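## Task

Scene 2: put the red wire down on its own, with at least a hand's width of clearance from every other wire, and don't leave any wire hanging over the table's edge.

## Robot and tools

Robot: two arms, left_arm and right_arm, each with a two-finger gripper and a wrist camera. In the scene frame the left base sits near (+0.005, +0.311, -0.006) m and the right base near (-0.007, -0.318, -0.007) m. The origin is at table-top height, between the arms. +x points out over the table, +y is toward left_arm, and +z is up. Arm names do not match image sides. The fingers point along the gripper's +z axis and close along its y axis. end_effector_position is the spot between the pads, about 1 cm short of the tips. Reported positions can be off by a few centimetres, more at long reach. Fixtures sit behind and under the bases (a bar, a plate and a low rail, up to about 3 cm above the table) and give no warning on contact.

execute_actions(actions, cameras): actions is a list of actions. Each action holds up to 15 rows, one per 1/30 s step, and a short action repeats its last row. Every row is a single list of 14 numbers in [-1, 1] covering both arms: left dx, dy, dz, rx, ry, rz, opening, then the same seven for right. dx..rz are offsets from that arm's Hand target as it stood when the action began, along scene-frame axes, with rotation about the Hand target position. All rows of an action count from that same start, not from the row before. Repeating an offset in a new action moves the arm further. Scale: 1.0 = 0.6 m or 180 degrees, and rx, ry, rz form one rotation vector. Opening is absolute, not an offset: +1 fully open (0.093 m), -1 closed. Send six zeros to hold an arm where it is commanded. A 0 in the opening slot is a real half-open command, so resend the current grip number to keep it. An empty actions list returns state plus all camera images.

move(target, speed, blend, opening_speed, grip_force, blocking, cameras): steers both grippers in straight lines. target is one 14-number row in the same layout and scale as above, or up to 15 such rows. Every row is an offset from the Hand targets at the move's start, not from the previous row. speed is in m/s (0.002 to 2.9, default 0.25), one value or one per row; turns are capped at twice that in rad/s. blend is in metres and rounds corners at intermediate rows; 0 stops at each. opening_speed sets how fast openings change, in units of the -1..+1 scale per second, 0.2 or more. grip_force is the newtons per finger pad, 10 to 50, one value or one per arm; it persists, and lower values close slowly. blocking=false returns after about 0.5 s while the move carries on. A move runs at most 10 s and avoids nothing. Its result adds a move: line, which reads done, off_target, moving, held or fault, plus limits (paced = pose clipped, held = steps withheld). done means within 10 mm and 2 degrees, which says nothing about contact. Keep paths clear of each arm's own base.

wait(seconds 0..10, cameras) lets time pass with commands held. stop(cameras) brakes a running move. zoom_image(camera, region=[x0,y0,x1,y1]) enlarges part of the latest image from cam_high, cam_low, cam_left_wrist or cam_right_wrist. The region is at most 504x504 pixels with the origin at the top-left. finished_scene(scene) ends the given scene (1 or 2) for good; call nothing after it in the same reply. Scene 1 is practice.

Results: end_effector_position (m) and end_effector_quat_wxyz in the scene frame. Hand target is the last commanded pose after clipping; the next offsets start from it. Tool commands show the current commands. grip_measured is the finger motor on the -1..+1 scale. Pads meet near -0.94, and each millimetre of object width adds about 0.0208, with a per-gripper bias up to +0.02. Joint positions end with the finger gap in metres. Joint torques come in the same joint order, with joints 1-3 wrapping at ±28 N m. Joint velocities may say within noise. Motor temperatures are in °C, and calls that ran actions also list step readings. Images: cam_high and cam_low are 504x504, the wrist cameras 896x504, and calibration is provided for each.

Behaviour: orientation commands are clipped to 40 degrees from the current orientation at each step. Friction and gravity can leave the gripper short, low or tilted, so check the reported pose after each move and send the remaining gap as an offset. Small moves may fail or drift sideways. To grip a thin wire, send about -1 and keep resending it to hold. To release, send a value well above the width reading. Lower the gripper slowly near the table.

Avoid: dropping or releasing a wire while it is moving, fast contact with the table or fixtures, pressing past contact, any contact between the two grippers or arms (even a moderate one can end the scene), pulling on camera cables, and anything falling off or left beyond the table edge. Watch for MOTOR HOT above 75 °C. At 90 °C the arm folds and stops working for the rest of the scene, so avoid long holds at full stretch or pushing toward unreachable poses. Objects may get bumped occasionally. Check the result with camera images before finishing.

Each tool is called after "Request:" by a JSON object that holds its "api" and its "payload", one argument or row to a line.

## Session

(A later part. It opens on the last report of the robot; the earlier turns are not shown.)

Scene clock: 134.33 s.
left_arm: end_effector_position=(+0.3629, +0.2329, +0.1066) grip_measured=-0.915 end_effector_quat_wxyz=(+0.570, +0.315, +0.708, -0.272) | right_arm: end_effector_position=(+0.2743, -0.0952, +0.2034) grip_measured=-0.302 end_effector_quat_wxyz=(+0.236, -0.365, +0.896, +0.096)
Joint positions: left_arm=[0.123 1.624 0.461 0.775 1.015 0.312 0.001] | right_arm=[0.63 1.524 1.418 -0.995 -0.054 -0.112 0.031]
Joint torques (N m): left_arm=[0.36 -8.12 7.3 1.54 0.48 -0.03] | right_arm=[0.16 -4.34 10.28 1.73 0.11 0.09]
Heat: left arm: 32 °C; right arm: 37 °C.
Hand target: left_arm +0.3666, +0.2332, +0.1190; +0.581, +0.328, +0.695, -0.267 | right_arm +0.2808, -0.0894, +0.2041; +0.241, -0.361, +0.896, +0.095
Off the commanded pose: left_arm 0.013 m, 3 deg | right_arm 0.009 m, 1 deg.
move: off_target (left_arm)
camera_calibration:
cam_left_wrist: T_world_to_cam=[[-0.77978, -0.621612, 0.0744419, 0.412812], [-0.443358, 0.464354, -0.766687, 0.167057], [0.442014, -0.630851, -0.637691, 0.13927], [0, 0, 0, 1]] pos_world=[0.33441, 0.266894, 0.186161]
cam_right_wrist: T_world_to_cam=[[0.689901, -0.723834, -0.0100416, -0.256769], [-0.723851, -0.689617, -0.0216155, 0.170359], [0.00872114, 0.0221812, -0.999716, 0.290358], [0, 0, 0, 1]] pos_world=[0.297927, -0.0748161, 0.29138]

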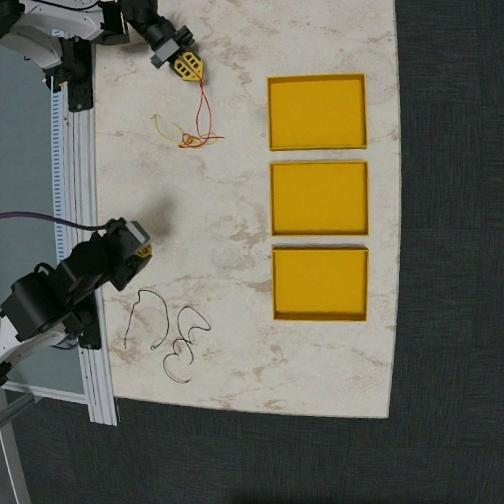

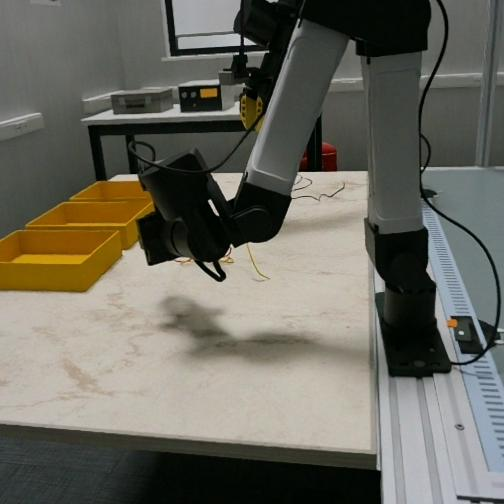

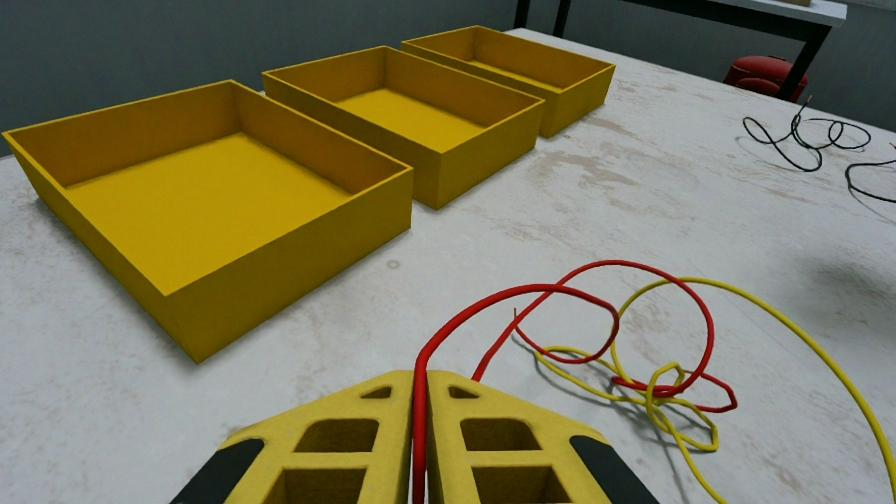

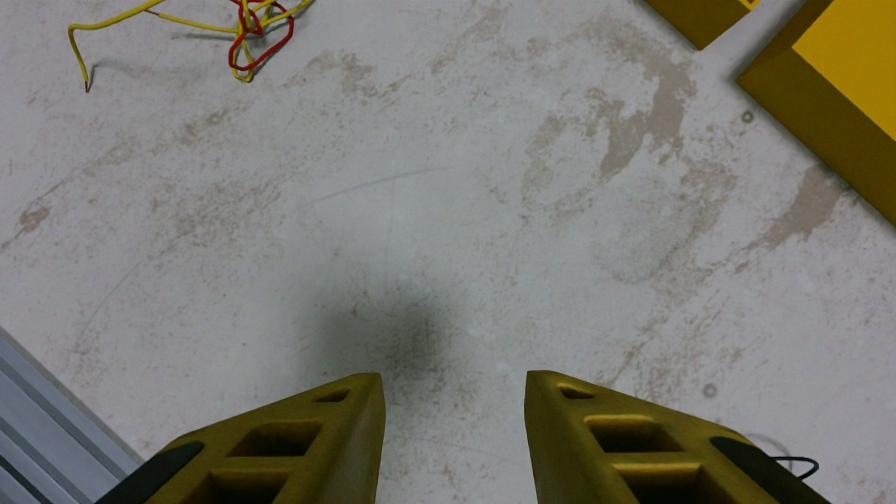

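Request:
{"api": "move", "payload": {
  "target": [0,0,0,0,0,0,-0.92,-0.03,0.25,-0.06,0,0,0,-0.3],
  "cameras": ["cam_right_wrist"]
}}

Request:
{"api": "zoom_image", "payload": {
  "camera": "cam_right_wrist",
  "region": [250, 50, 650, 350]
}}

Scene clock: 135.87 s.
left_arm: end_effector_position=(+0.3627, +0.2328, +0.1065) grip_measured=-0.915 end_effector_quat_wxyz=(+0.569, +0.315, +0.709, -0.273) | right_arm: end_effector_position=(+0.2584, +0.0565, +0.1730) grip_measured=-0.302 end_effector_quat_wxyz=(+0.242, -0.367, +0.893, +0.100)
Joint positions: left_arm=[0.123 1.624 0.461 0.774 1.016 0.313 0.001] | right_arm=[0.97 1.89 1.691 -0.895 0.098 0.183 0.031]
Joint torques (N m): left_arm=[0.34 -8.13 7.34 1.57 0.47 -0.02] | right_arm=[-0.25 -7.72 10.35 1.58 0.25 0.11]
Heat: left arm: 32 °C; right arm: 37 °C.
Hand target: left_arm +0.3666, +0.2332, +0.1190; +0.581, +0.328, +0.695, -0.267 | right_arm +0.2629, +0.0606, +0.1682; +0.241, -0.361, +0.896, +0.095
Off the commanded pose: left_arm 0.013 m, 3 deg | right_arm 0.008 m, 1 deg.
move: off_target (left_arm)
camera_calibration:
cam_right_wrist: T_world_to_cam=[[0.694859, -0.71907, -0.0104786, -0.137827], [-0.718907, -0.694177, -0.0359349, 0.264221], [0.0185657, 0.0325028, -0.999299, 0.253602], [0, 0, 0, 1]] pos_world=[0.281013, 0.0760658, 0.261475]
Images, in order (width x height): cam_right_wrist 896x504.

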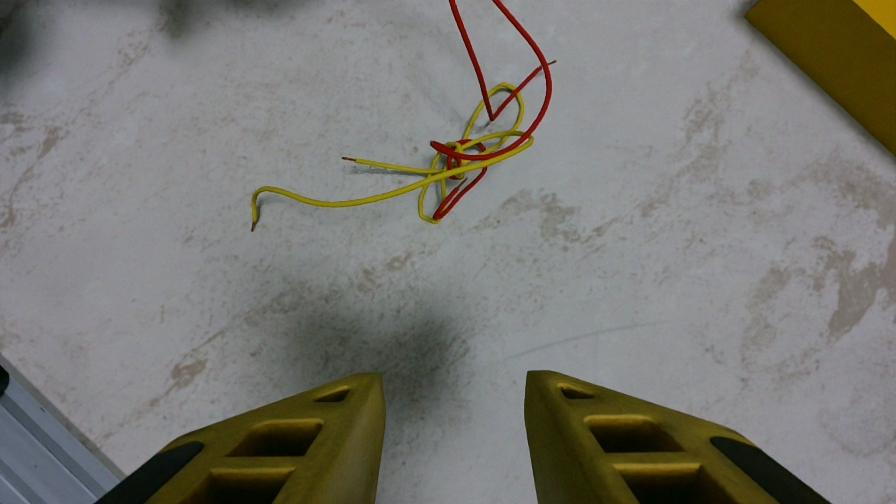

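Scaled by 1.260 from the camera's 896x504 image, which has a finer 1280x720 frame.

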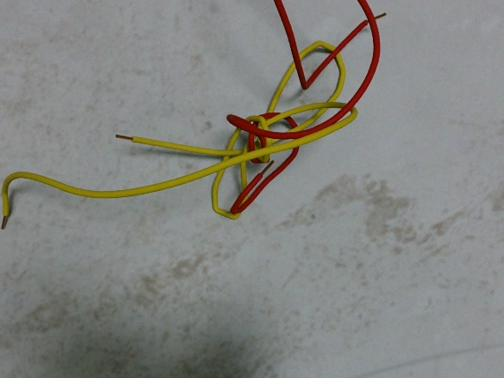

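Request:
{"api": "move", "payload": {
  "target": [0.05,0.02,0,0,0,0,-0.92,0,0.148,-0.17,0,0,0.3,-0.3],
  "cameras": ["cam_right_wrist","cam_left_wrist"],
  "speed": 0.2
}}

Scene clock: 139.40 s.
left_arm: end_effector_position=(+0.3913, +0.2425, +0.1167) grip_measured=-0.915 end_effector_quat_wxyz=(+0.578, +0.323, +0.700, -0.267) | right_arm: end_effector_position=(+0.2593, +0.1491, +0.0786) grip_measured=-0.302 end_effector_quat_wxyz=(-0.183, +0.727, -0.634, -0.190)
Joint positions: left_arm=[0.14 1.694 0.584 0.739 1.036 0.327 0.001] | right_arm=[0.928 2.325 1.978 -0.845 -0.343 -0.686 0.031]
Joint torques (N m): left_arm=[0.84 -5.72 7.83 1.55 0.48 -0.02] | right_arm=[-0.98 -10.41 10.22 1.24 -0.4 -0.16]
Heat: left arm: 32 °C; right arm: 37 °C.
Hand target: left_arm +0.3966, +0.2453, +0.1191; +0.581, +0.328, +0.695, -0.267 | right_arm +0.2629, +0.1495, +0.0664; -0.172, +0.728, -0.634, -0.194
Off the commanded pose: left_arm 0.006 m, 1 deg | right_arm 0.013 m, 1 deg.
move: off_target (right_arm)
camera_calibration:
cam_left_wrist: T_world_to_cam=[[-0.784841, -0.617804, 0.0484041, 0.444273], [-0.418482, 0.470776, -0.776687, 0.172685], [0.457053, -0.629832, -0.628024, 0.131986], [0, 0, 0, 1]] pos_world=[0.360625, 0.276307, 0.195508]
cam_right_wrist: T_world_to_cam=[[0.992964, 0.117429, 0.0152417, -0.27682], [0.117948, -0.992235, -0.0394662, 0.153509], [0.0104889, 0.0409862, -0.999105, 0.157068], [0, 0, 0, 1]] pos_world=[0.255118, 0.178386, 0.167205]
Images, in order (width x height): cam_left_wrist 896x504, cam_right_wrist 896x504.

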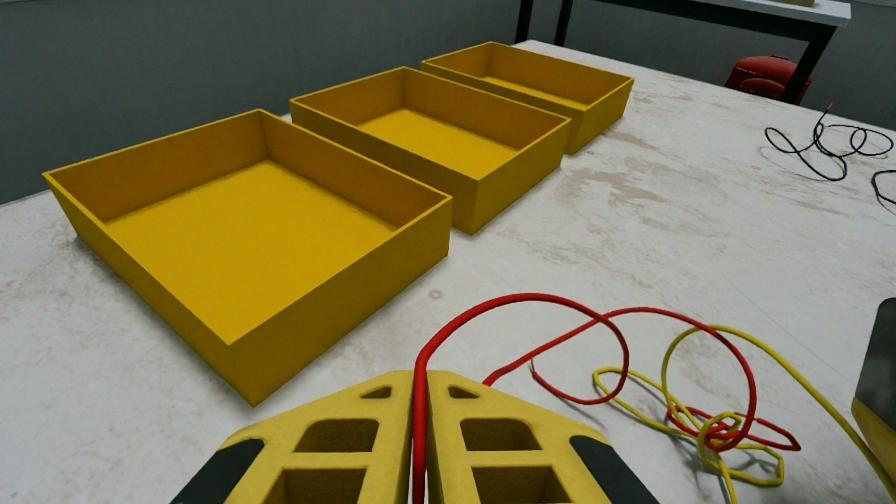

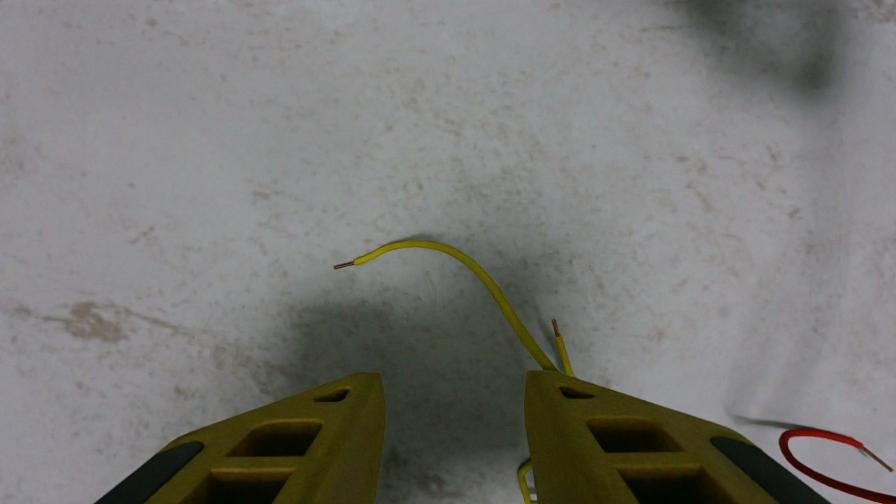

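Request:
{"api": "move", "payload": {
  "target": [
    [0,0,0,0,0,0,-0.92,0.0385,0.0125,0,0,0,0,-0.2],
    [0,0,0,0,0,0,-0.92,0.0385,0.0125,-0.104,0,0,0,-0.2]
  ],
  "cameras": ["cam_right_wrist","cam_left_wrist"],
  "speed": 0.1
}}

Scene clock: 141.80 s.
left_arm: end_effector_position=(+0.3913, +0.2425, +0.1166) grip_measured=-0.915 end_effector_quat_wxyz=(+0.578, +0.323, +0.700, -0.267) | right_arm: end_effector_position=(+0.2861, +0.1591, +0.0255) grip_measured=-0.202 end_effector_quat_wxyz=(-0.187, +0.727, -0.633, -0.190)
Joint positions: left_arm=[0.14 1.694 0.584 0.739 1.036 0.328 0.001] | right_arm=[0.897 2.466 2.01 -0.739 -0.354 -0.717 0.036]
Joint torques (N m): left_arm=[0.83 -5.72 7.87 1.55 0.47 -0.03] | right_arm=[-0.75 -11.18 7.35 1.45 -0.39 -0.12]
Heat: left arm: 32 °C; right arm: 37 °C.
Hand target: left_arm +0.3966, +0.2453, +0.1191; +0.581, +0.328, +0.695, -0.267 | right_arm +0.2859, +0.1569, +0.0040; -0.171, +0.728, -0.635, -0.194
Off the commanded pose: left_arm 0.007 m, 1 deg | right_arm 0.022 m, 2 deg.
move: off_target (right_arm)
camera_calibration:
cam_left_wrist: T_world_to_cam=[[-0.784838, -0.617806, 0.0484283, 0.444206], [-0.418575, 0.470868, -0.776581, 0.172719], [0.456973, -0.629761, -0.628153, 0.131957], [0, 0, 0, 1]] pos_world=[0.360625, 0.276207, 0.195508]
cam_right_wrist: T_world_to_cam=[[0.992795, 0.117994, 0.0208491, -0.304128], [0.11883, -0.991902, -0.044836, 0.15801], [0.0153899, 0.0469905, -0.998777, 0.100907], [0, 0, 0, 1]] pos_world=[0.281608, 0.187874, 0.114209]
Images, in order (width x height): cam_left_wrist 896x504, cam_right_wrist 896x504.

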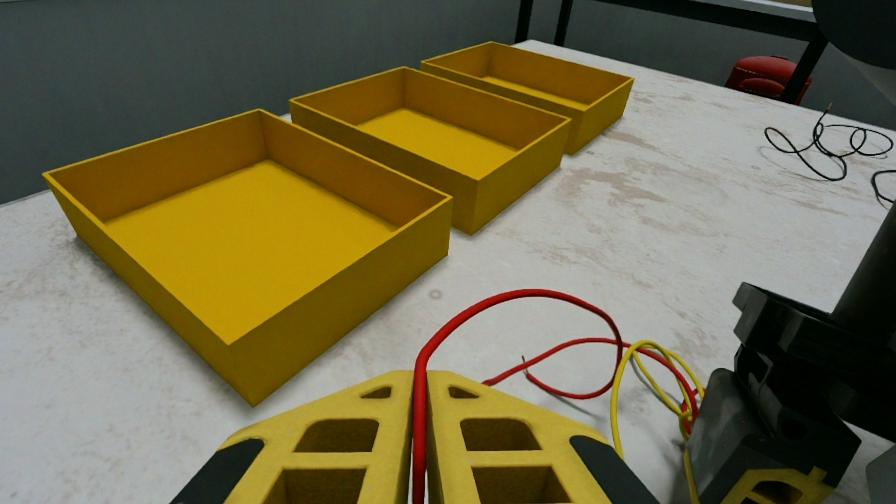

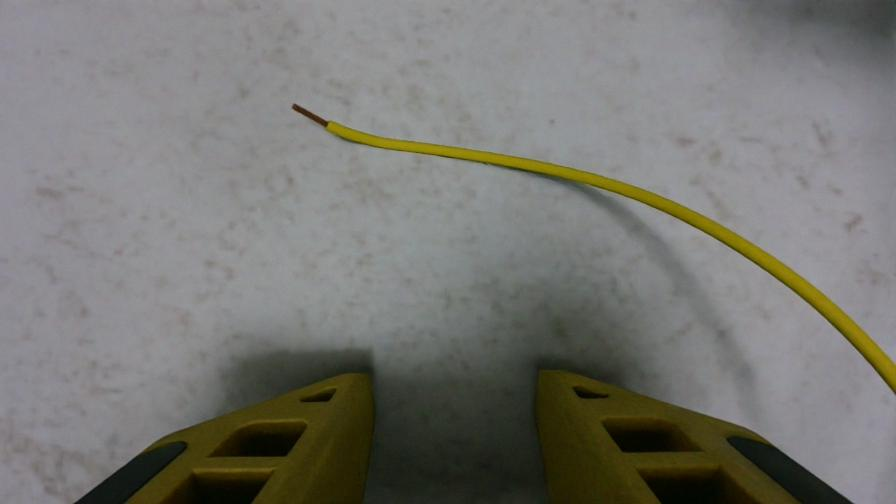

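Request:
{"api": "move", "payload": {
  "target": [0,0,0,0,0,0,-0.92,0.0,-0.03,0.16,0,0,0,0],
  "cameras": ["cam_right_wrist","cam_left_wrist","cam_high"],
  "speed": 0.2
}}

Scene clock: 143.30 s.
left_arm: end_effector_position=(+0.3912, +0.2425, +0.1166) grip_measured=-0.915 end_effector_quat_wxyz=(+0.578, +0.323, +0.700, -0.268) | right_arm: end_effector_position=(+0.2831, +0.1382, +0.0762) grip_measured=-0.002 end_effector_quat_wxyz=(-0.150, +0.727, -0.643, -0.188)
Joint positions: left_arm=[0.14 1.694 0.584 0.739 1.036 0.328 0.001] | right_arm=[0.876 2.437 2.187 -1.028 -0.361 -0.738 0.045]
Joint torques (N m): left_arm=[0.85 -5.78 7.91 1.56 0.46 -0.01] | right_arm=[-0.94 -17.94 9.46 1.03 -0.4 -0.15]
Heat: left arm: 32 °C; right arm: 37 °C.
Hand target: left_arm +0.3966, +0.2453, +0.1191; +0.581, +0.328, +0.695, -0.267 | right_arm +0.2860, +0.1390, +0.1001; -0.172, +0.728, -0.634, -0.194
Off the commanded pose: left_arm 0.007 m, 1 deg | right_arm 0.024 m, 3 deg.
move: off_target (right_arm)
camera_calibration:
cam_left_wrist: T_world_to_cam=[[-0.785059, -0.617524, 0.0484374, 0.444206], [-0.418363, 0.470947, -0.776648, 0.172634], [0.456787, -0.629979, -0.62807, 0.132069], [0, 0, 0, 1]] pos_world=[0.360624, 0.276207, 0.195508]
cam_right_wrist: T_world_to_cam=[[0.992658, 0.116386, -0.0329198, -0.295306], [0.116746, -0.993119, 0.0092479, 0.136504], [-0.031617, -0.0130233, -0.999415, 0.174245], [0, 0, 0, 1]] pos_world=[0.28271, 0.172203, 0.16316]
Images, in order (width x height): cam_high 504x504, cam_left_wrist 896x504, cam_right_wrist 896x504.

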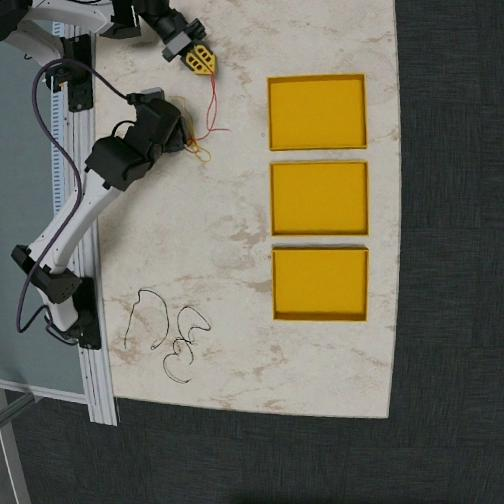

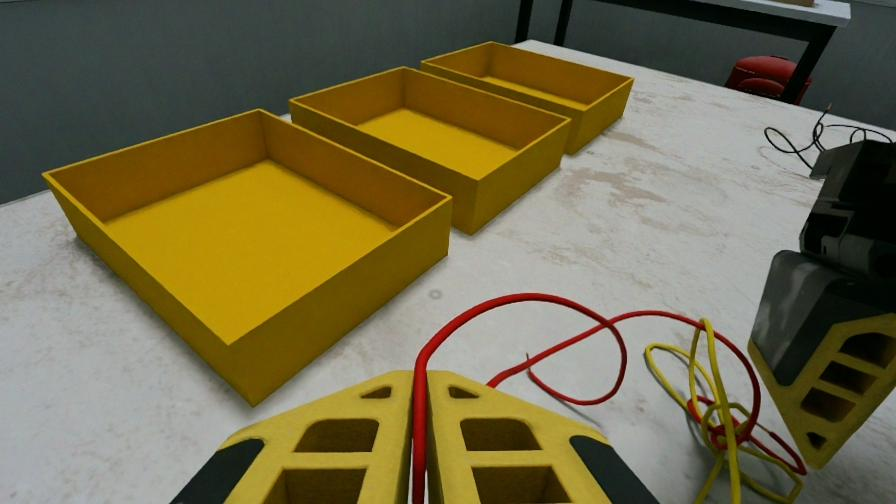

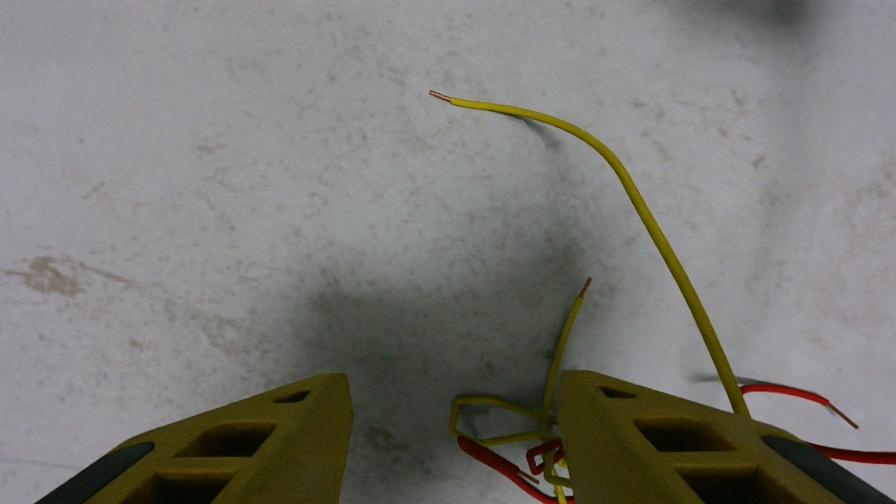

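Request:
{"api": "move", "payload": {
  "target": [0.02,0.13,0,0,0,0,-0.92,0.0,0.03,0.05,0,0,0,0],
  "cameras": ["cam_right_wrist","cam_left_wrist"],
  "speed": 0.15
}}

Scene clock: 145.17 s.
left_arm: end_effector_position=(+0.4041, +0.3212, +0.1153) grip_measured=-0.915 end_effector_quat_wxyz=(+0.577, +0.320, +0.702, -0.267) | right_arm: end_effector_position=(+0.2888, +0.1525, +0.1453) grip_measured=-0.002 end_effector_quat_wxyz=(-0.188, +0.728, -0.631, -0.190)
Joint positions: left_arm=[0.373 1.789 0.789 0.389 1.237 0.584 0.001] | right_arm=[0.883 2.508 2.566 -1.255 -0.361 -0.733 0.045]
Joint torques (N m): left_arm=[0.28 -7.23 8.18 1.34 0.64 -0.01] | right_arm=[0.27 -11.12 9.69 1.22 -0.32 0.06]
Motor temperatures (°C): left_arm=[26 32 30 32 27 27 28] | right_arm=[27 35 37 29 26 23 26]
Heat: left arm: 32 °C; right arm: 37 °C.
Hand target: left_arm +0.4087, +0.3233, +0.1192; +0.581, +0.328, +0.695, -0.267 | right_arm +0.2860, +0.1569, +0.1299; -0.171, +0.728, -0.635, -0.194
Off the commanded pose: left_arm 0.006 m, 1 deg | right_arm 0.016 m, 2 deg.
move: off_target (right_arm)
camera_calibration:
cam_left_wrist: T_world_to_cam=[[-0.78106, -0.622205, 0.0529733, 0.502365], [-0.425198, 0.467787, -0.774843, 0.143504], [0.457331, -0.627723, -0.62993, 0.174204], [0, 0, 0, 1]] pos_world=[0.373726, 0.354797, 0.194317]
cam_right_wrist: T_world_to_cam=[[0.992439, 0.120536, 0.0231489, -0.30909], [0.121529, -0.991438, -0.047757, 0.156086], [0.0171943, 0.0502091, -0.998591, 0.219811], [0, 0, 0, 1]] pos_world=[0.284004, 0.18097, 0.234111]
Images, in order (width x height): cam_left_wrist 896x504, cam_right_wrist 896x504.

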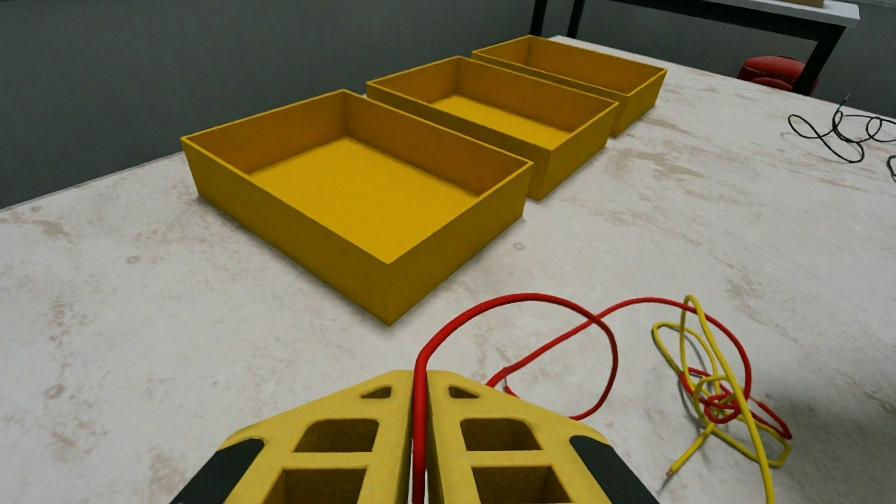

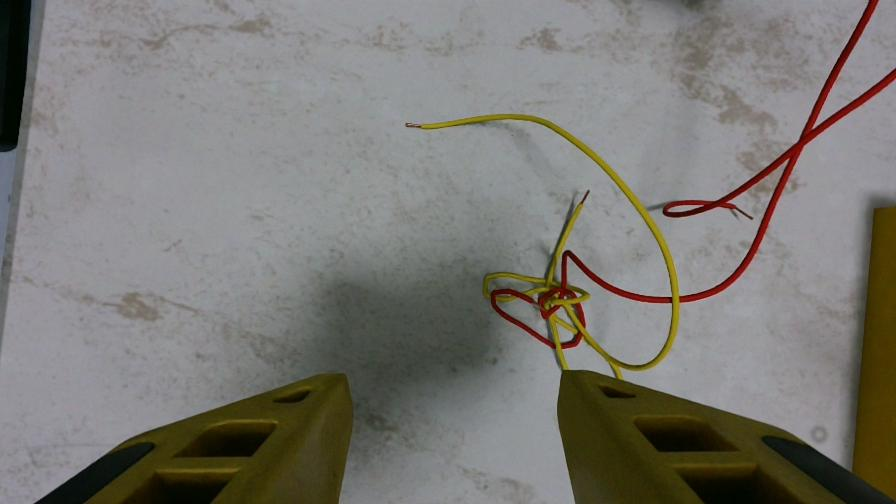

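Request:
{"api": "zoom_image", "payload": {
  "camera": "cam_right_wrist",
  "region": [460, 170, 700, 380]
}}

Scaled by 2.100 from the camera's 896x504 image, which has a finer 1280x720 frame.

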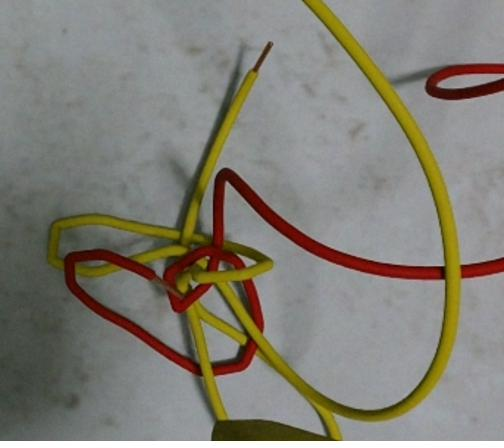

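Request:
{"api": "move", "payload": {
  "target": [
    [0,0,0,0,0,0,-0.92,0.133,-0.043,-0.05,0,0,0,0.25],
    [0,0,0,0,0,0,-0.92,0.133,-0.043,-0.212,0,0,0,0.25]
  ],
  "cameras": ["cam_right_wrist","cam_left_wrist"],
  "speed": [0.2,0.1]
}}

Scene clock: 148.47 s.
left_arm: end_effector_position=(+0.4040, +0.3212, +0.1152) grip_measured=-0.915 end_effector_quat_wxyz=(+0.577, +0.320, +0.702, -0.267) | right_arm: end_effector_position=(+0.3717, +0.1298, +0.0170) grip_measured=+0.248 end_effector_quat_wxyz=(-0.182, +0.724, -0.638, -0.189)
Joint positions: left_arm=[0.373 1.789 0.789 0.389 1.237 0.584 0.001] | right_arm=[0.737 2.728 2.477 -1.013 -0.405 -0.87 0.057]
Joint torques (N m): left_arm=[0.34 -7.32 8.1 1.35 0.63 -0.02] | right_arm=[0.25 -14.74 5.72 1.35 -0.4 -0.12]
Heat: left arm: 32 °C; right arm: 37 °C.
Hand target: left_arm +0.4085, +0.3233, +0.1191; +0.582, +0.327, +0.695, -0.267 | right_arm +0.3658, +0.1312, +0.0027; -0.171, +0.728, -0.634, -0.195
Off the commanded pose: left_arm 0.006 m, 1 deg | right_arm 0.015 m, 1 deg.
elbow stopped short (right arm): the move would have taken joint 3 (elbow) straighter than the controller allows.
move: off_target (right_arm)
camera_calibration:
cam_left_wrist: T_world_to_cam=[[-0.781065, -0.622162, 0.0533905, 0.502276], [-0.425506, 0.467699, -0.774727, 0.14355], [0.457035, -0.627831, -0.630038, 0.174311], [0, 0, 0, 1]] pos_world=[0.373725, 0.354797, 0.194218]
cam_right_wrist: T_world_to_cam=[[0.994002, 0.10883, 0.0107812, -0.3845], [0.109159, -0.993333, -0.0370747, 0.122036], [0.0066745, 0.0380291, -0.999254, 0.0969026], [0, 0, 0, 1]] pos_world=[0.368226, 0.159382, 0.1055]
Images, in order (width x height): cam_left_wrist 896x504, cam_right_wrist 896x504.

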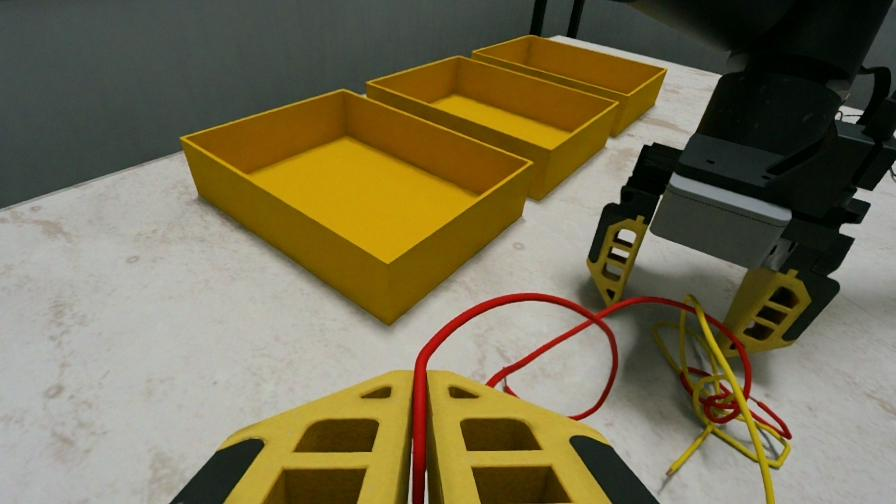

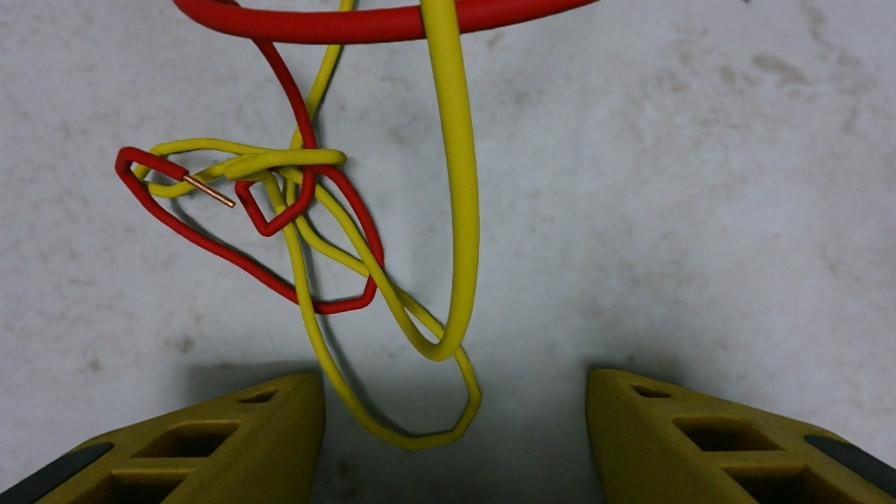

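Request:
{"api": "move", "payload": {
  "target": [
    [0,0,0,0,0,0,-0.92,0,0.0,0,0,0,0,-1],
    [0,0.06,0,0,0,0,-0.92,-0.06,-0.22,0.06,0,0,0,-1]
  ],
  "cameras": ["cam_right_wrist","cam_left_wrist"],
  "speed": 0.08
}}

Request:
{"api": "zoom_image", "payload": {
  "camera": "cam_left_wrist",
  "region": [450, 50, 896, 400]
}}

Scene clock: 151.77 s.
left_arm: end_effector_position=(+0.3991, +0.3432, +0.1140) grip_measured=-0.915 end_effector_quat_wxyz=(+0.569, +0.322, +0.699, -0.291) | right_arm: end_effector_position=(+0.3314, +0.0105, +0.0309) grip_measured=-0.977 end_effector_quat_wxyz=(-0.176, +0.729, -0.631, -0.199)
Joint positions: left_arm=[0.445 1.837 0.91 0.073 1.33 0.804 0.001] | right_arm=[0.592 2.222 1.629 -0.755 -0.464 -1.042 0]
Joint torques (N m): left_arm=[2.52 -7.5 9.06 1.3 0.56 0.02] | right_arm=[-1.39 -15.65 5.9 0.57 -0.24 -0.16]
Heat: left arm: 32 °C; right arm: 39 °C.
Hand target: left_arm +0.4085, +0.3593, +0.1191; +0.582, +0.327, +0.695, -0.267 | right_arm +0.3297, -0.0008, +0.0387; -0.171, +0.728, -0.635, -0.194
Off the commanded pose: left_arm 0.019 m, 3 deg | right_arm 0.014 m, 1 deg.
move: off_target (left_arm, right_arm)
camera_calibration:
cam_left_wrist: T_world_to_cam=[[-0.802122, -0.59077, 0.0871316, 0.505922], [-0.424605, 0.46164, -0.778845, 0.132394], [0.419894, -0.661725, -0.621135, 0.215159], [0, 0, 0, 1]] pos_world=[0.371683, 0.380141, 0.192676]
cam_right_wrist: T_world_to_cam=[[0.991432, 0.130479, -0.00607754, -0.330379], [0.130087, -0.990515, -0.0442464, 0.00164577], [-0.0117931, 0.0430767, -0.999002, 0.121634], [0, 0, 0, 1]] pos_world=[0.328769, 0.039498, 0.119577]
Images, in order (width x height): cam_left_wrist 896x504, cam_right_wrist 896x504.

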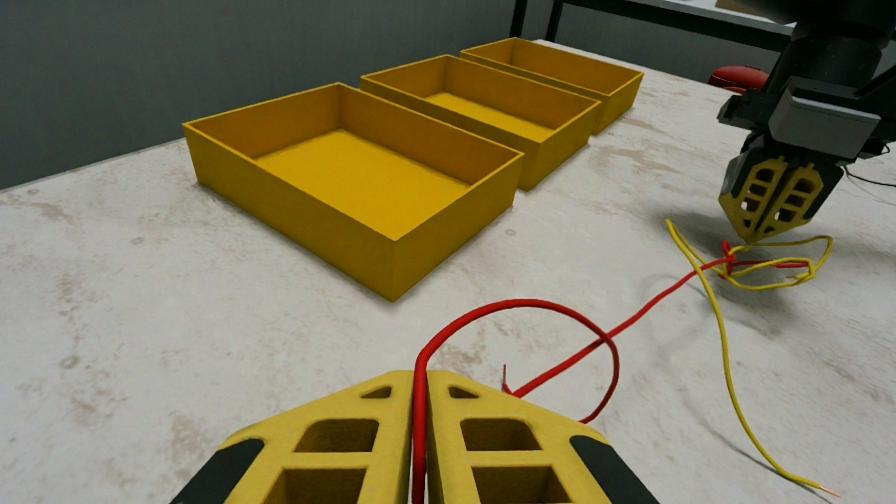

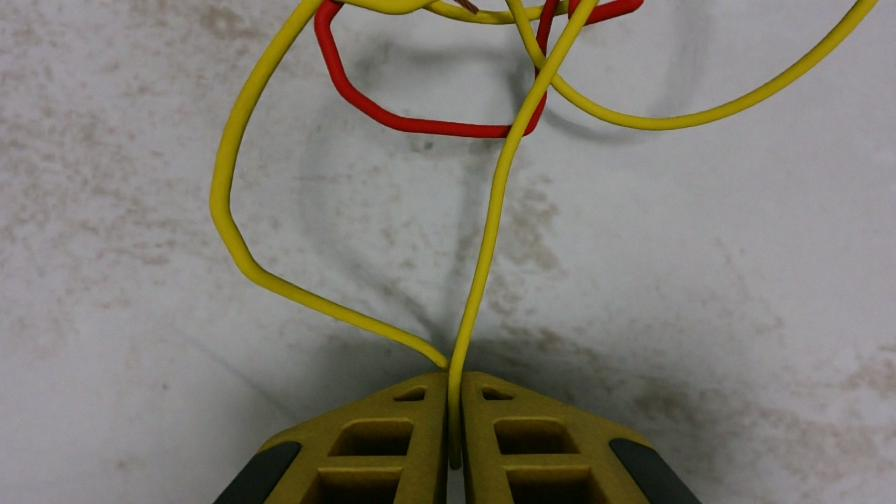

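Scaled by 1.130 from the camera's 896x504 image, which has a finer 1280x720 frame.

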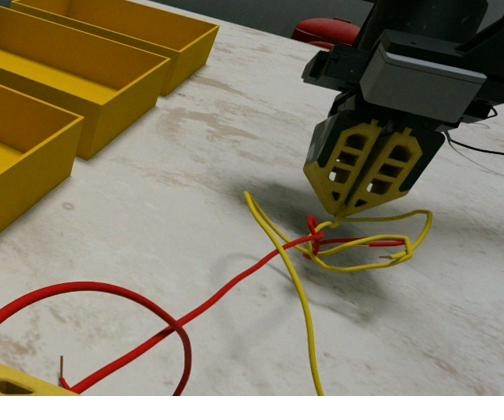

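Keep pulling.

Request:
{"api": "move", "payload": {
  "target": [0,0.03,0,0,0,0,-0.92,-0.08,-0.3,0.02,0,0,-0.1,-1],
  "cameras": ["cam_right_wrist","cam_left_wrist","cam_high"],
  "speed": 0.08
}}

Request:
{"api": "zoom_image", "payload": {
  "camera": "cam_left_wrist",
  "region": [450, 50, 896, 400]
}}

Scene clock: 155.03 s.
left_arm: end_effector_position=(+0.3864, +0.3444, +0.1154) grip_measured=-0.915 end_effector_quat_wxyz=(+0.557, +0.306, +0.694, -0.339) | right_arm: end_effector_position=(+0.2944, -0.1427, +0.0673) grip_measured=-0.977 end_effector_quat_wxyz=(+0.261, -0.635, +0.699, +0.200)
Joint positions: left_arm=[0.473 1.869 0.986 -0.228 1.406 0.98 0.001] | right_arm=[0.247 1.687 0.998 -0.594 -0.574 -1.116 0]
Joint torques (N m): left_arm=[4.45 -7.58 10.59 1.55 0.09 0.1] | right_arm=[-3.81 -9.5 4.9 -0.12 0.88 -0.15]
Heat: left arm: 33 °C; right arm: 39 °C.
Hand target: left_arm +0.4085, +0.3772, +0.1192; +0.582, +0.327, +0.695, -0.267 | right_arm +0.2818, -0.1809, +0.0507; +0.200, -0.620, +0.741, +0.165
Off the commanded pose: left_arm 0.040 m, 9 deg | right_arm 0.043 m, 10 deg.
move: off_target (left_arm, right_arm)
camera_calibration:
cam_left_wrist: T_world_to_cam=[[-0.819967, -0.545352, 0.173913, 0.477574], [-0.445764, 0.417762, -0.791687, 0.152273], [0.359094, -0.726682, -0.585649, 0.263858], [0, 0, 0, 1]] pos_world=[0.364722, 0.388573, 0.192024]
cam_right_wrist: T_world_to_cam=[[0.991579, -0.123146, 0.0400685, -0.31287], [-0.114381, -0.977915, -0.174925, -0.0611347], [0.0607249, 0.168869, -0.983766, 0.159715], [0, 0, 0, 1]] pos_world=[0.293544, -0.125284, 0.158965]
Images, in order (width x height): cam_high 504x504, cam_left_wrist 896x504, cam_right_wrist 896x504.

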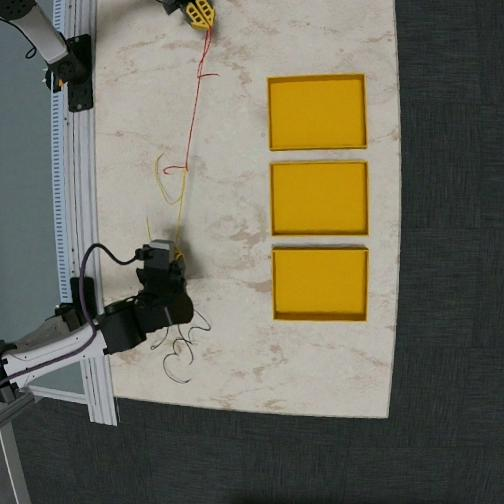

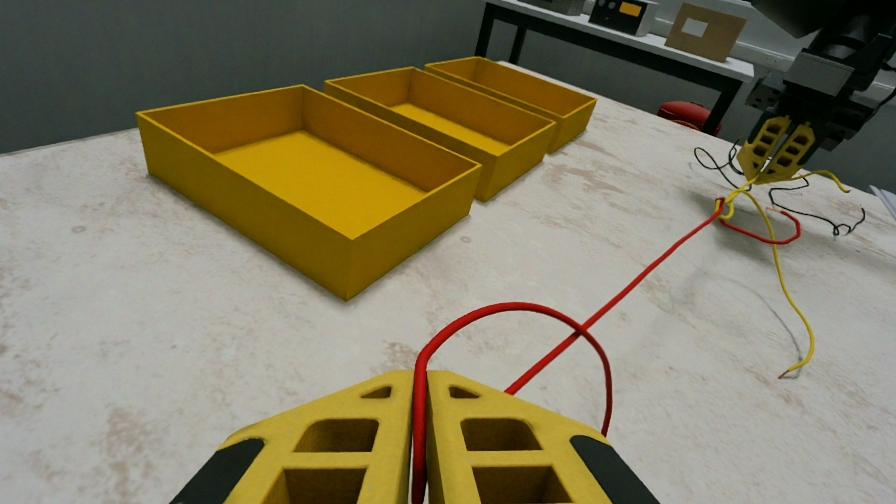

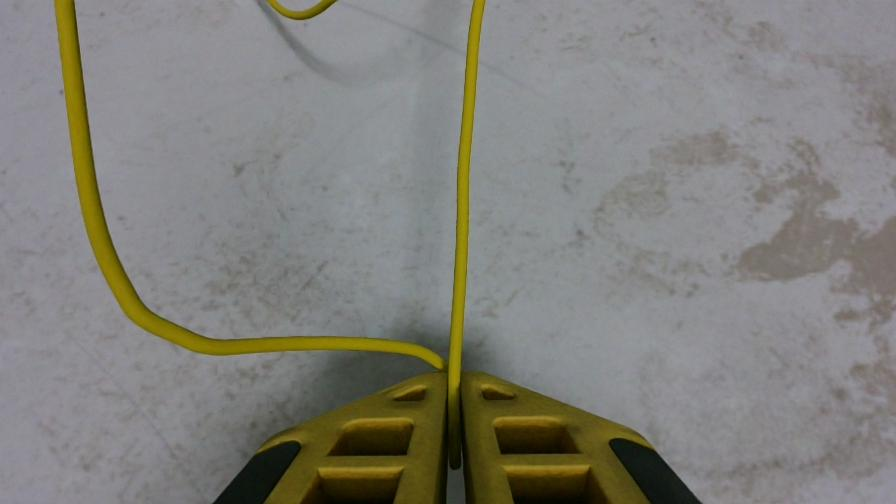

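Scaled by 1.130 from the camera's 896x504 image, which has a finer 1280x720 frame.

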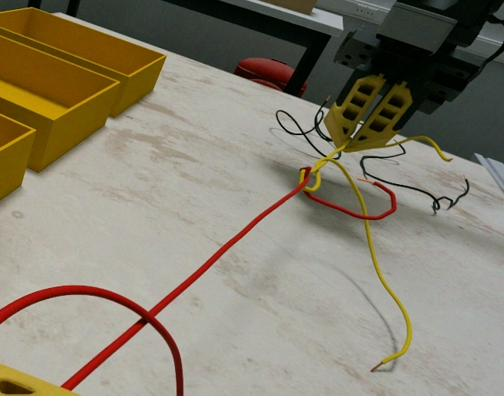

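Request:
{"api": "move", "payload": {
  "target": [
    [0,-0.02,0,0,0,0,-0.92,0,0.1,0,0,0,0,-1],
    [0,0.0,0,0,0,0,-0.92,-0.0,-0.14,0.02,0,0,0,-1]
  ],
  "cameras": ["cam_left_wrist","cam_high"],
  "speed": [0.2,0.12],
  "blend": [0.02,0]
}}

Request:
{"api": "zoom_image", "payload": {
  "camera": "cam_left_wrist",
  "region": [450, 50, 896, 400]
}}

Scene clock: 157.47 s.
left_arm: end_effector_position=(+0.3939, +0.3557, +0.1197) grip_measured=-0.915 end_effector_quat_wxyz=(+0.569, +0.314, +0.690, -0.317) | right_arm: end_effector_position=(+0.2817, -0.2484, +0.0665) grip_measured=-0.977 end_effector_quat_wxyz=(+0.226, -0.618, +0.728, +0.190)
Joint positions: left_arm=[0.489 1.876 1.009 -0.189 1.4 0.975 0.001] | right_arm=[-0.082 1.66 1.023 -0.891 -0.563 -1.452 0]
Joint torques (N m): left_arm=[2.76 -7.73 9.16 1.37 0.14 0.05] | right_arm=[-1.73 -6.76 8.62 0.13 0.43 -0.12]
Heat: left arm: 33 °C; right arm: 39 °C.
Hand target: left_arm +0.4085, +0.3773, +0.1191; +0.582, +0.327, +0.695, -0.267 | right_arm +0.2818, -0.2648, +0.0627; +0.200, -0.620, +0.741, +0.165
Off the commanded pose: left_arm 0.026 m, 6 deg | right_arm 0.017 m, 4 deg.
move: off_target (left_arm, right_arm)
camera_calibration:
cam_left_wrist: T_world_to_cam=[[-0.815073, -0.565622, 0.125408, 0.500205], [-0.422763, 0.432659, -0.79629, 0.140552], [0.39614, -0.702052, -0.591773, 0.249323], [0, 0, 0, 1]] pos_world=[0.368357, 0.397154, 0.196733]
Images, in order (width x height): cam_high 504x504, cam_left_wrist 896x504.

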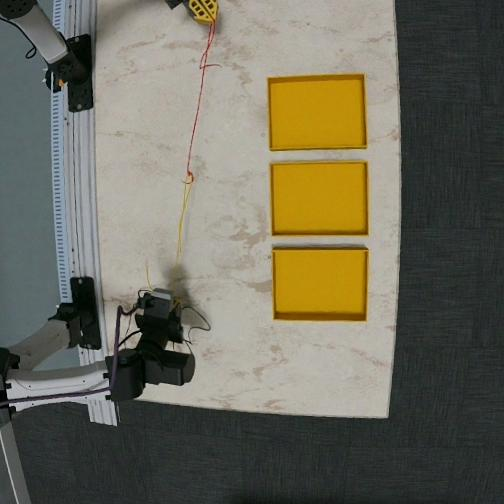

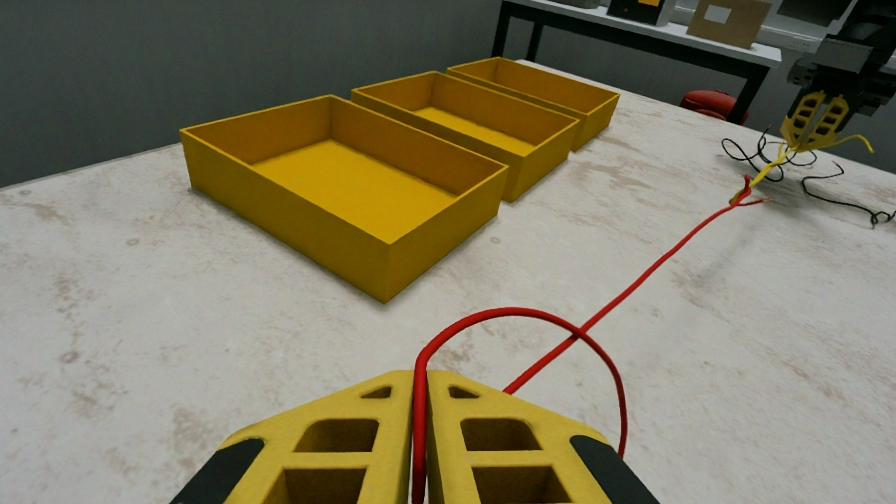

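Scaled by 1.130 from the camera's 896x504 image, which has a finer 1280x720 frame.

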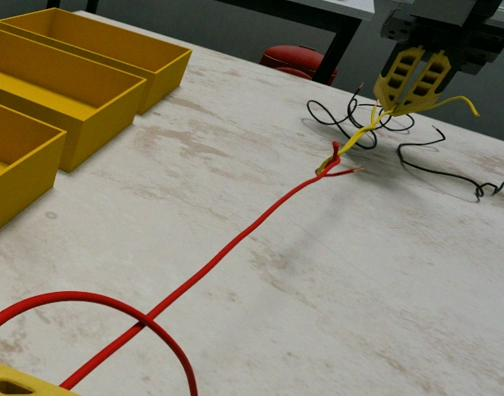

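Almost. One more.

Request:
{"api": "move", "payload": {
  "target": [
    [0,-0.03,0,0,0,0,-0.92,0,0.06,0,0,0,0,-1],
    [0,-0.03,0,0,0,0,-0.92,-0.0,-0.15,0.0,0,0,0,-1]
  ],
  "cameras": ["cam_left_wrist","cam_high"],
  "speed": [0.2,0.12],
  "blend": [0.02,0]
}}

Request:
{"api": "zoom_image", "payload": {
  "camera": "cam_left_wrist",
  "region": [450, 50, 896, 400]
}}

Scene clock: 159.63 s.
left_arm: end_effector_position=(+0.4014, +0.3405, +0.1150) grip_measured=-0.915 end_effector_quat_wxyz=(+0.566, +0.323, +0.688, -0.318) | right_arm: end_effector_position=(+0.2791, -0.3297, +0.0737) grip_measured=-0.977 end_effector_quat_wxyz=(+0.232, -0.616, +0.727, +0.195)
Joint positions: left_arm=[0.44 1.876 0.964 -0.009 1.376 0.846 0.001] | right_arm=[-0.369 1.751 1.16 -1.121 -0.564 -1.791 0]
Joint torques (N m): left_arm=[3.02 -11.28 6.3 1.52 0.07 -0.07] | right_arm=[-2.91 -5.31 9.03 0.11 0.61 -0.15]
Heat: left arm: 33 °C; right arm: 39 °C.
Hand target: left_arm +0.4085, +0.3592, +0.1191; +0.582, +0.327, +0.695, -0.267 | right_arm +0.2819, -0.3548, +0.0627; +0.200, -0.620, +0.741, +0.165
Off the commanded pose: left_arm 0.021 m, 6 deg | right_arm 0.028 m, 5 deg.
move: off_target (left_arm, right_arm); blend cut to 0.0178 m at target 1
camera_calibration:
cam_left_wrist: T_world_to_cam=[[-0.824782, -0.553193, 0.117098, 0.498894], [-0.41284, 0.447616, -0.793224, 0.137078], [0.386391, -0.702579, -0.597565, 0.237642], [0, 0, 0, 1]] pos_world=[0.376247, 0.381589, 0.19232]
Images, in order (width x height): cam_high 504x504, cam_left_wrist 896x504.

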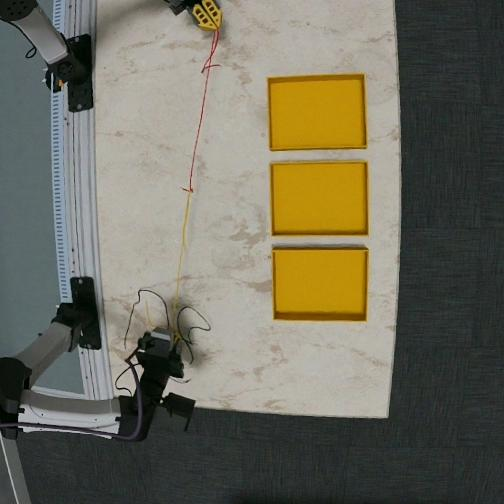

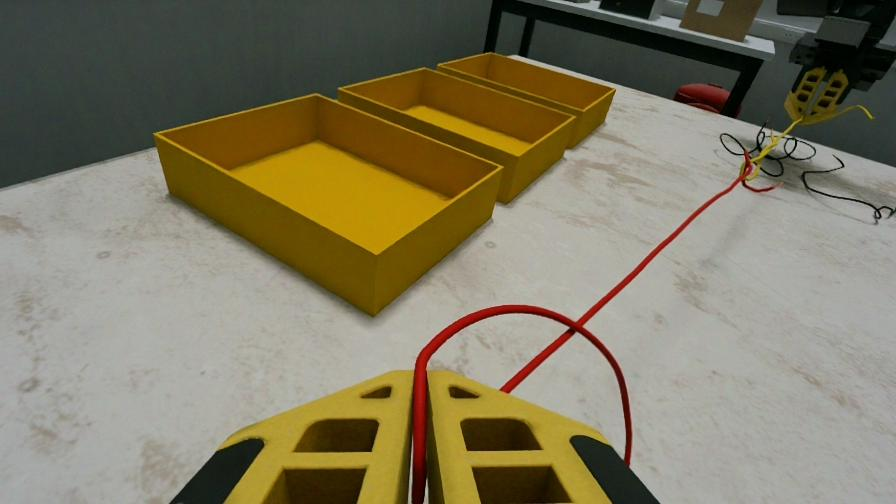

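Scaled by 1.130 from the camera's 896x504 image, which has a finer 1280x720 frame.

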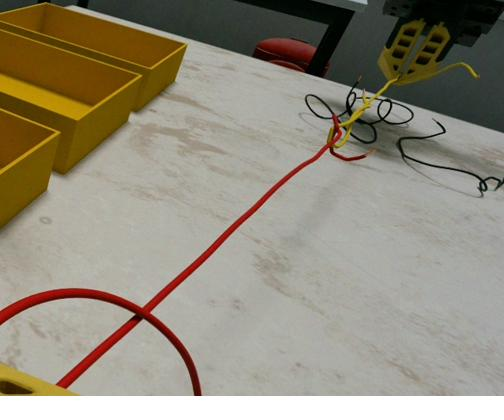

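Request:
{"api": "move", "payload": {
  "target": [
    [0,-0.08,0,0,0,0,-0.92,0,0.06,0,0,0,0,-1],
    [0,0.05,0.02,0,0,0,-0.92,-0.0,-0.1,0.03,0,0,0,-1]
  ],
  "cameras": ["cam_left_wrist","cam_high"],
  "speed": [0.2,0.12],
  "blend": [0.015,0]
}}

Request:
{"api": "zoom_image", "payload": {
  "camera": "cam_left_wrist",
  "region": [450, 50, 896, 400]
}}

Scene clock: 161.97 s.
left_arm: end_effector_position=(+0.3868, +0.3440, +0.1324) grip_measured=-0.915 end_effector_quat_wxyz=(+0.565, +0.310, +0.680, -0.349) | right_arm: end_effector_position=(+0.2774, -0.3700, +0.1018) grip_measured=-0.977 end_effector_quat_wxyz=(+0.249, -0.603, +0.722, +0.228)
Joint positions: left_arm=[0.475 1.857 1.031 -0.317 1.443 1.019 0.001] | right_arm=[-0.517 1.845 1.36 -1.373 -0.595 -1.97 0]
Joint torques (N m): left_arm=[7.21 -7.36 10.55 1.45 -0.16 0.09] | right_arm=[-4.44 -5.98 9.85 0.39 1.27 -0.15]
Heat: left arm: 33 °C; right arm: 38 °C.
Hand target: left_arm +0.4085, +0.3893, +0.1311; +0.582, +0.327, +0.695, -0.267 | right_arm +0.2818, -0.4148, +0.0807; +0.200, -0.620, +0.741, +0.165
Off the commanded pose: left_arm 0.050 m, 10 deg | right_arm 0.050 m, 10 deg.
move: off_target (left_arm, right_arm)
camera_calibration:
cam_left_wrist: T_world_to_cam=[[-0.834309, -0.524828, 0.16877, 0.473909], [-0.420263, 0.407344, -0.810833, 0.162376], [0.3568, -0.747413, -0.560417, 0.278051], [0, 0, 0, 1]] pos_world=[0.364419, 0.390397, 0.207503]
Images, in order (width x height): cam_high 504x504, cam_left_wrist 896x504.

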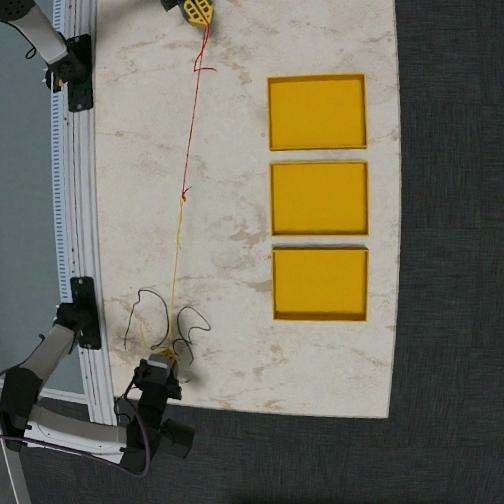

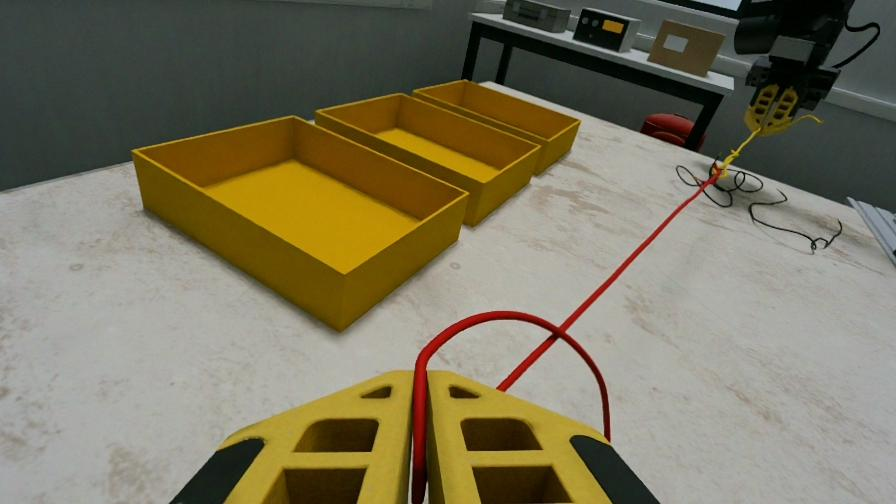

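Scaled by 1.130 from the camera's 896x504 image, which has a finer 1280x720 frame.

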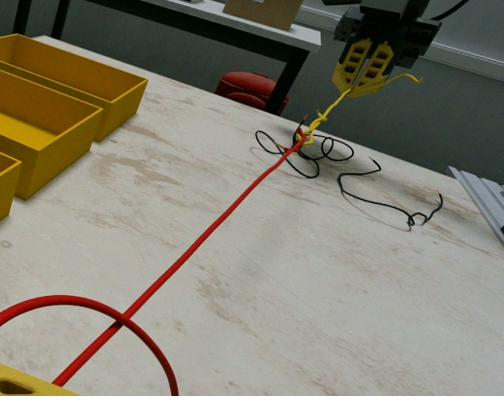

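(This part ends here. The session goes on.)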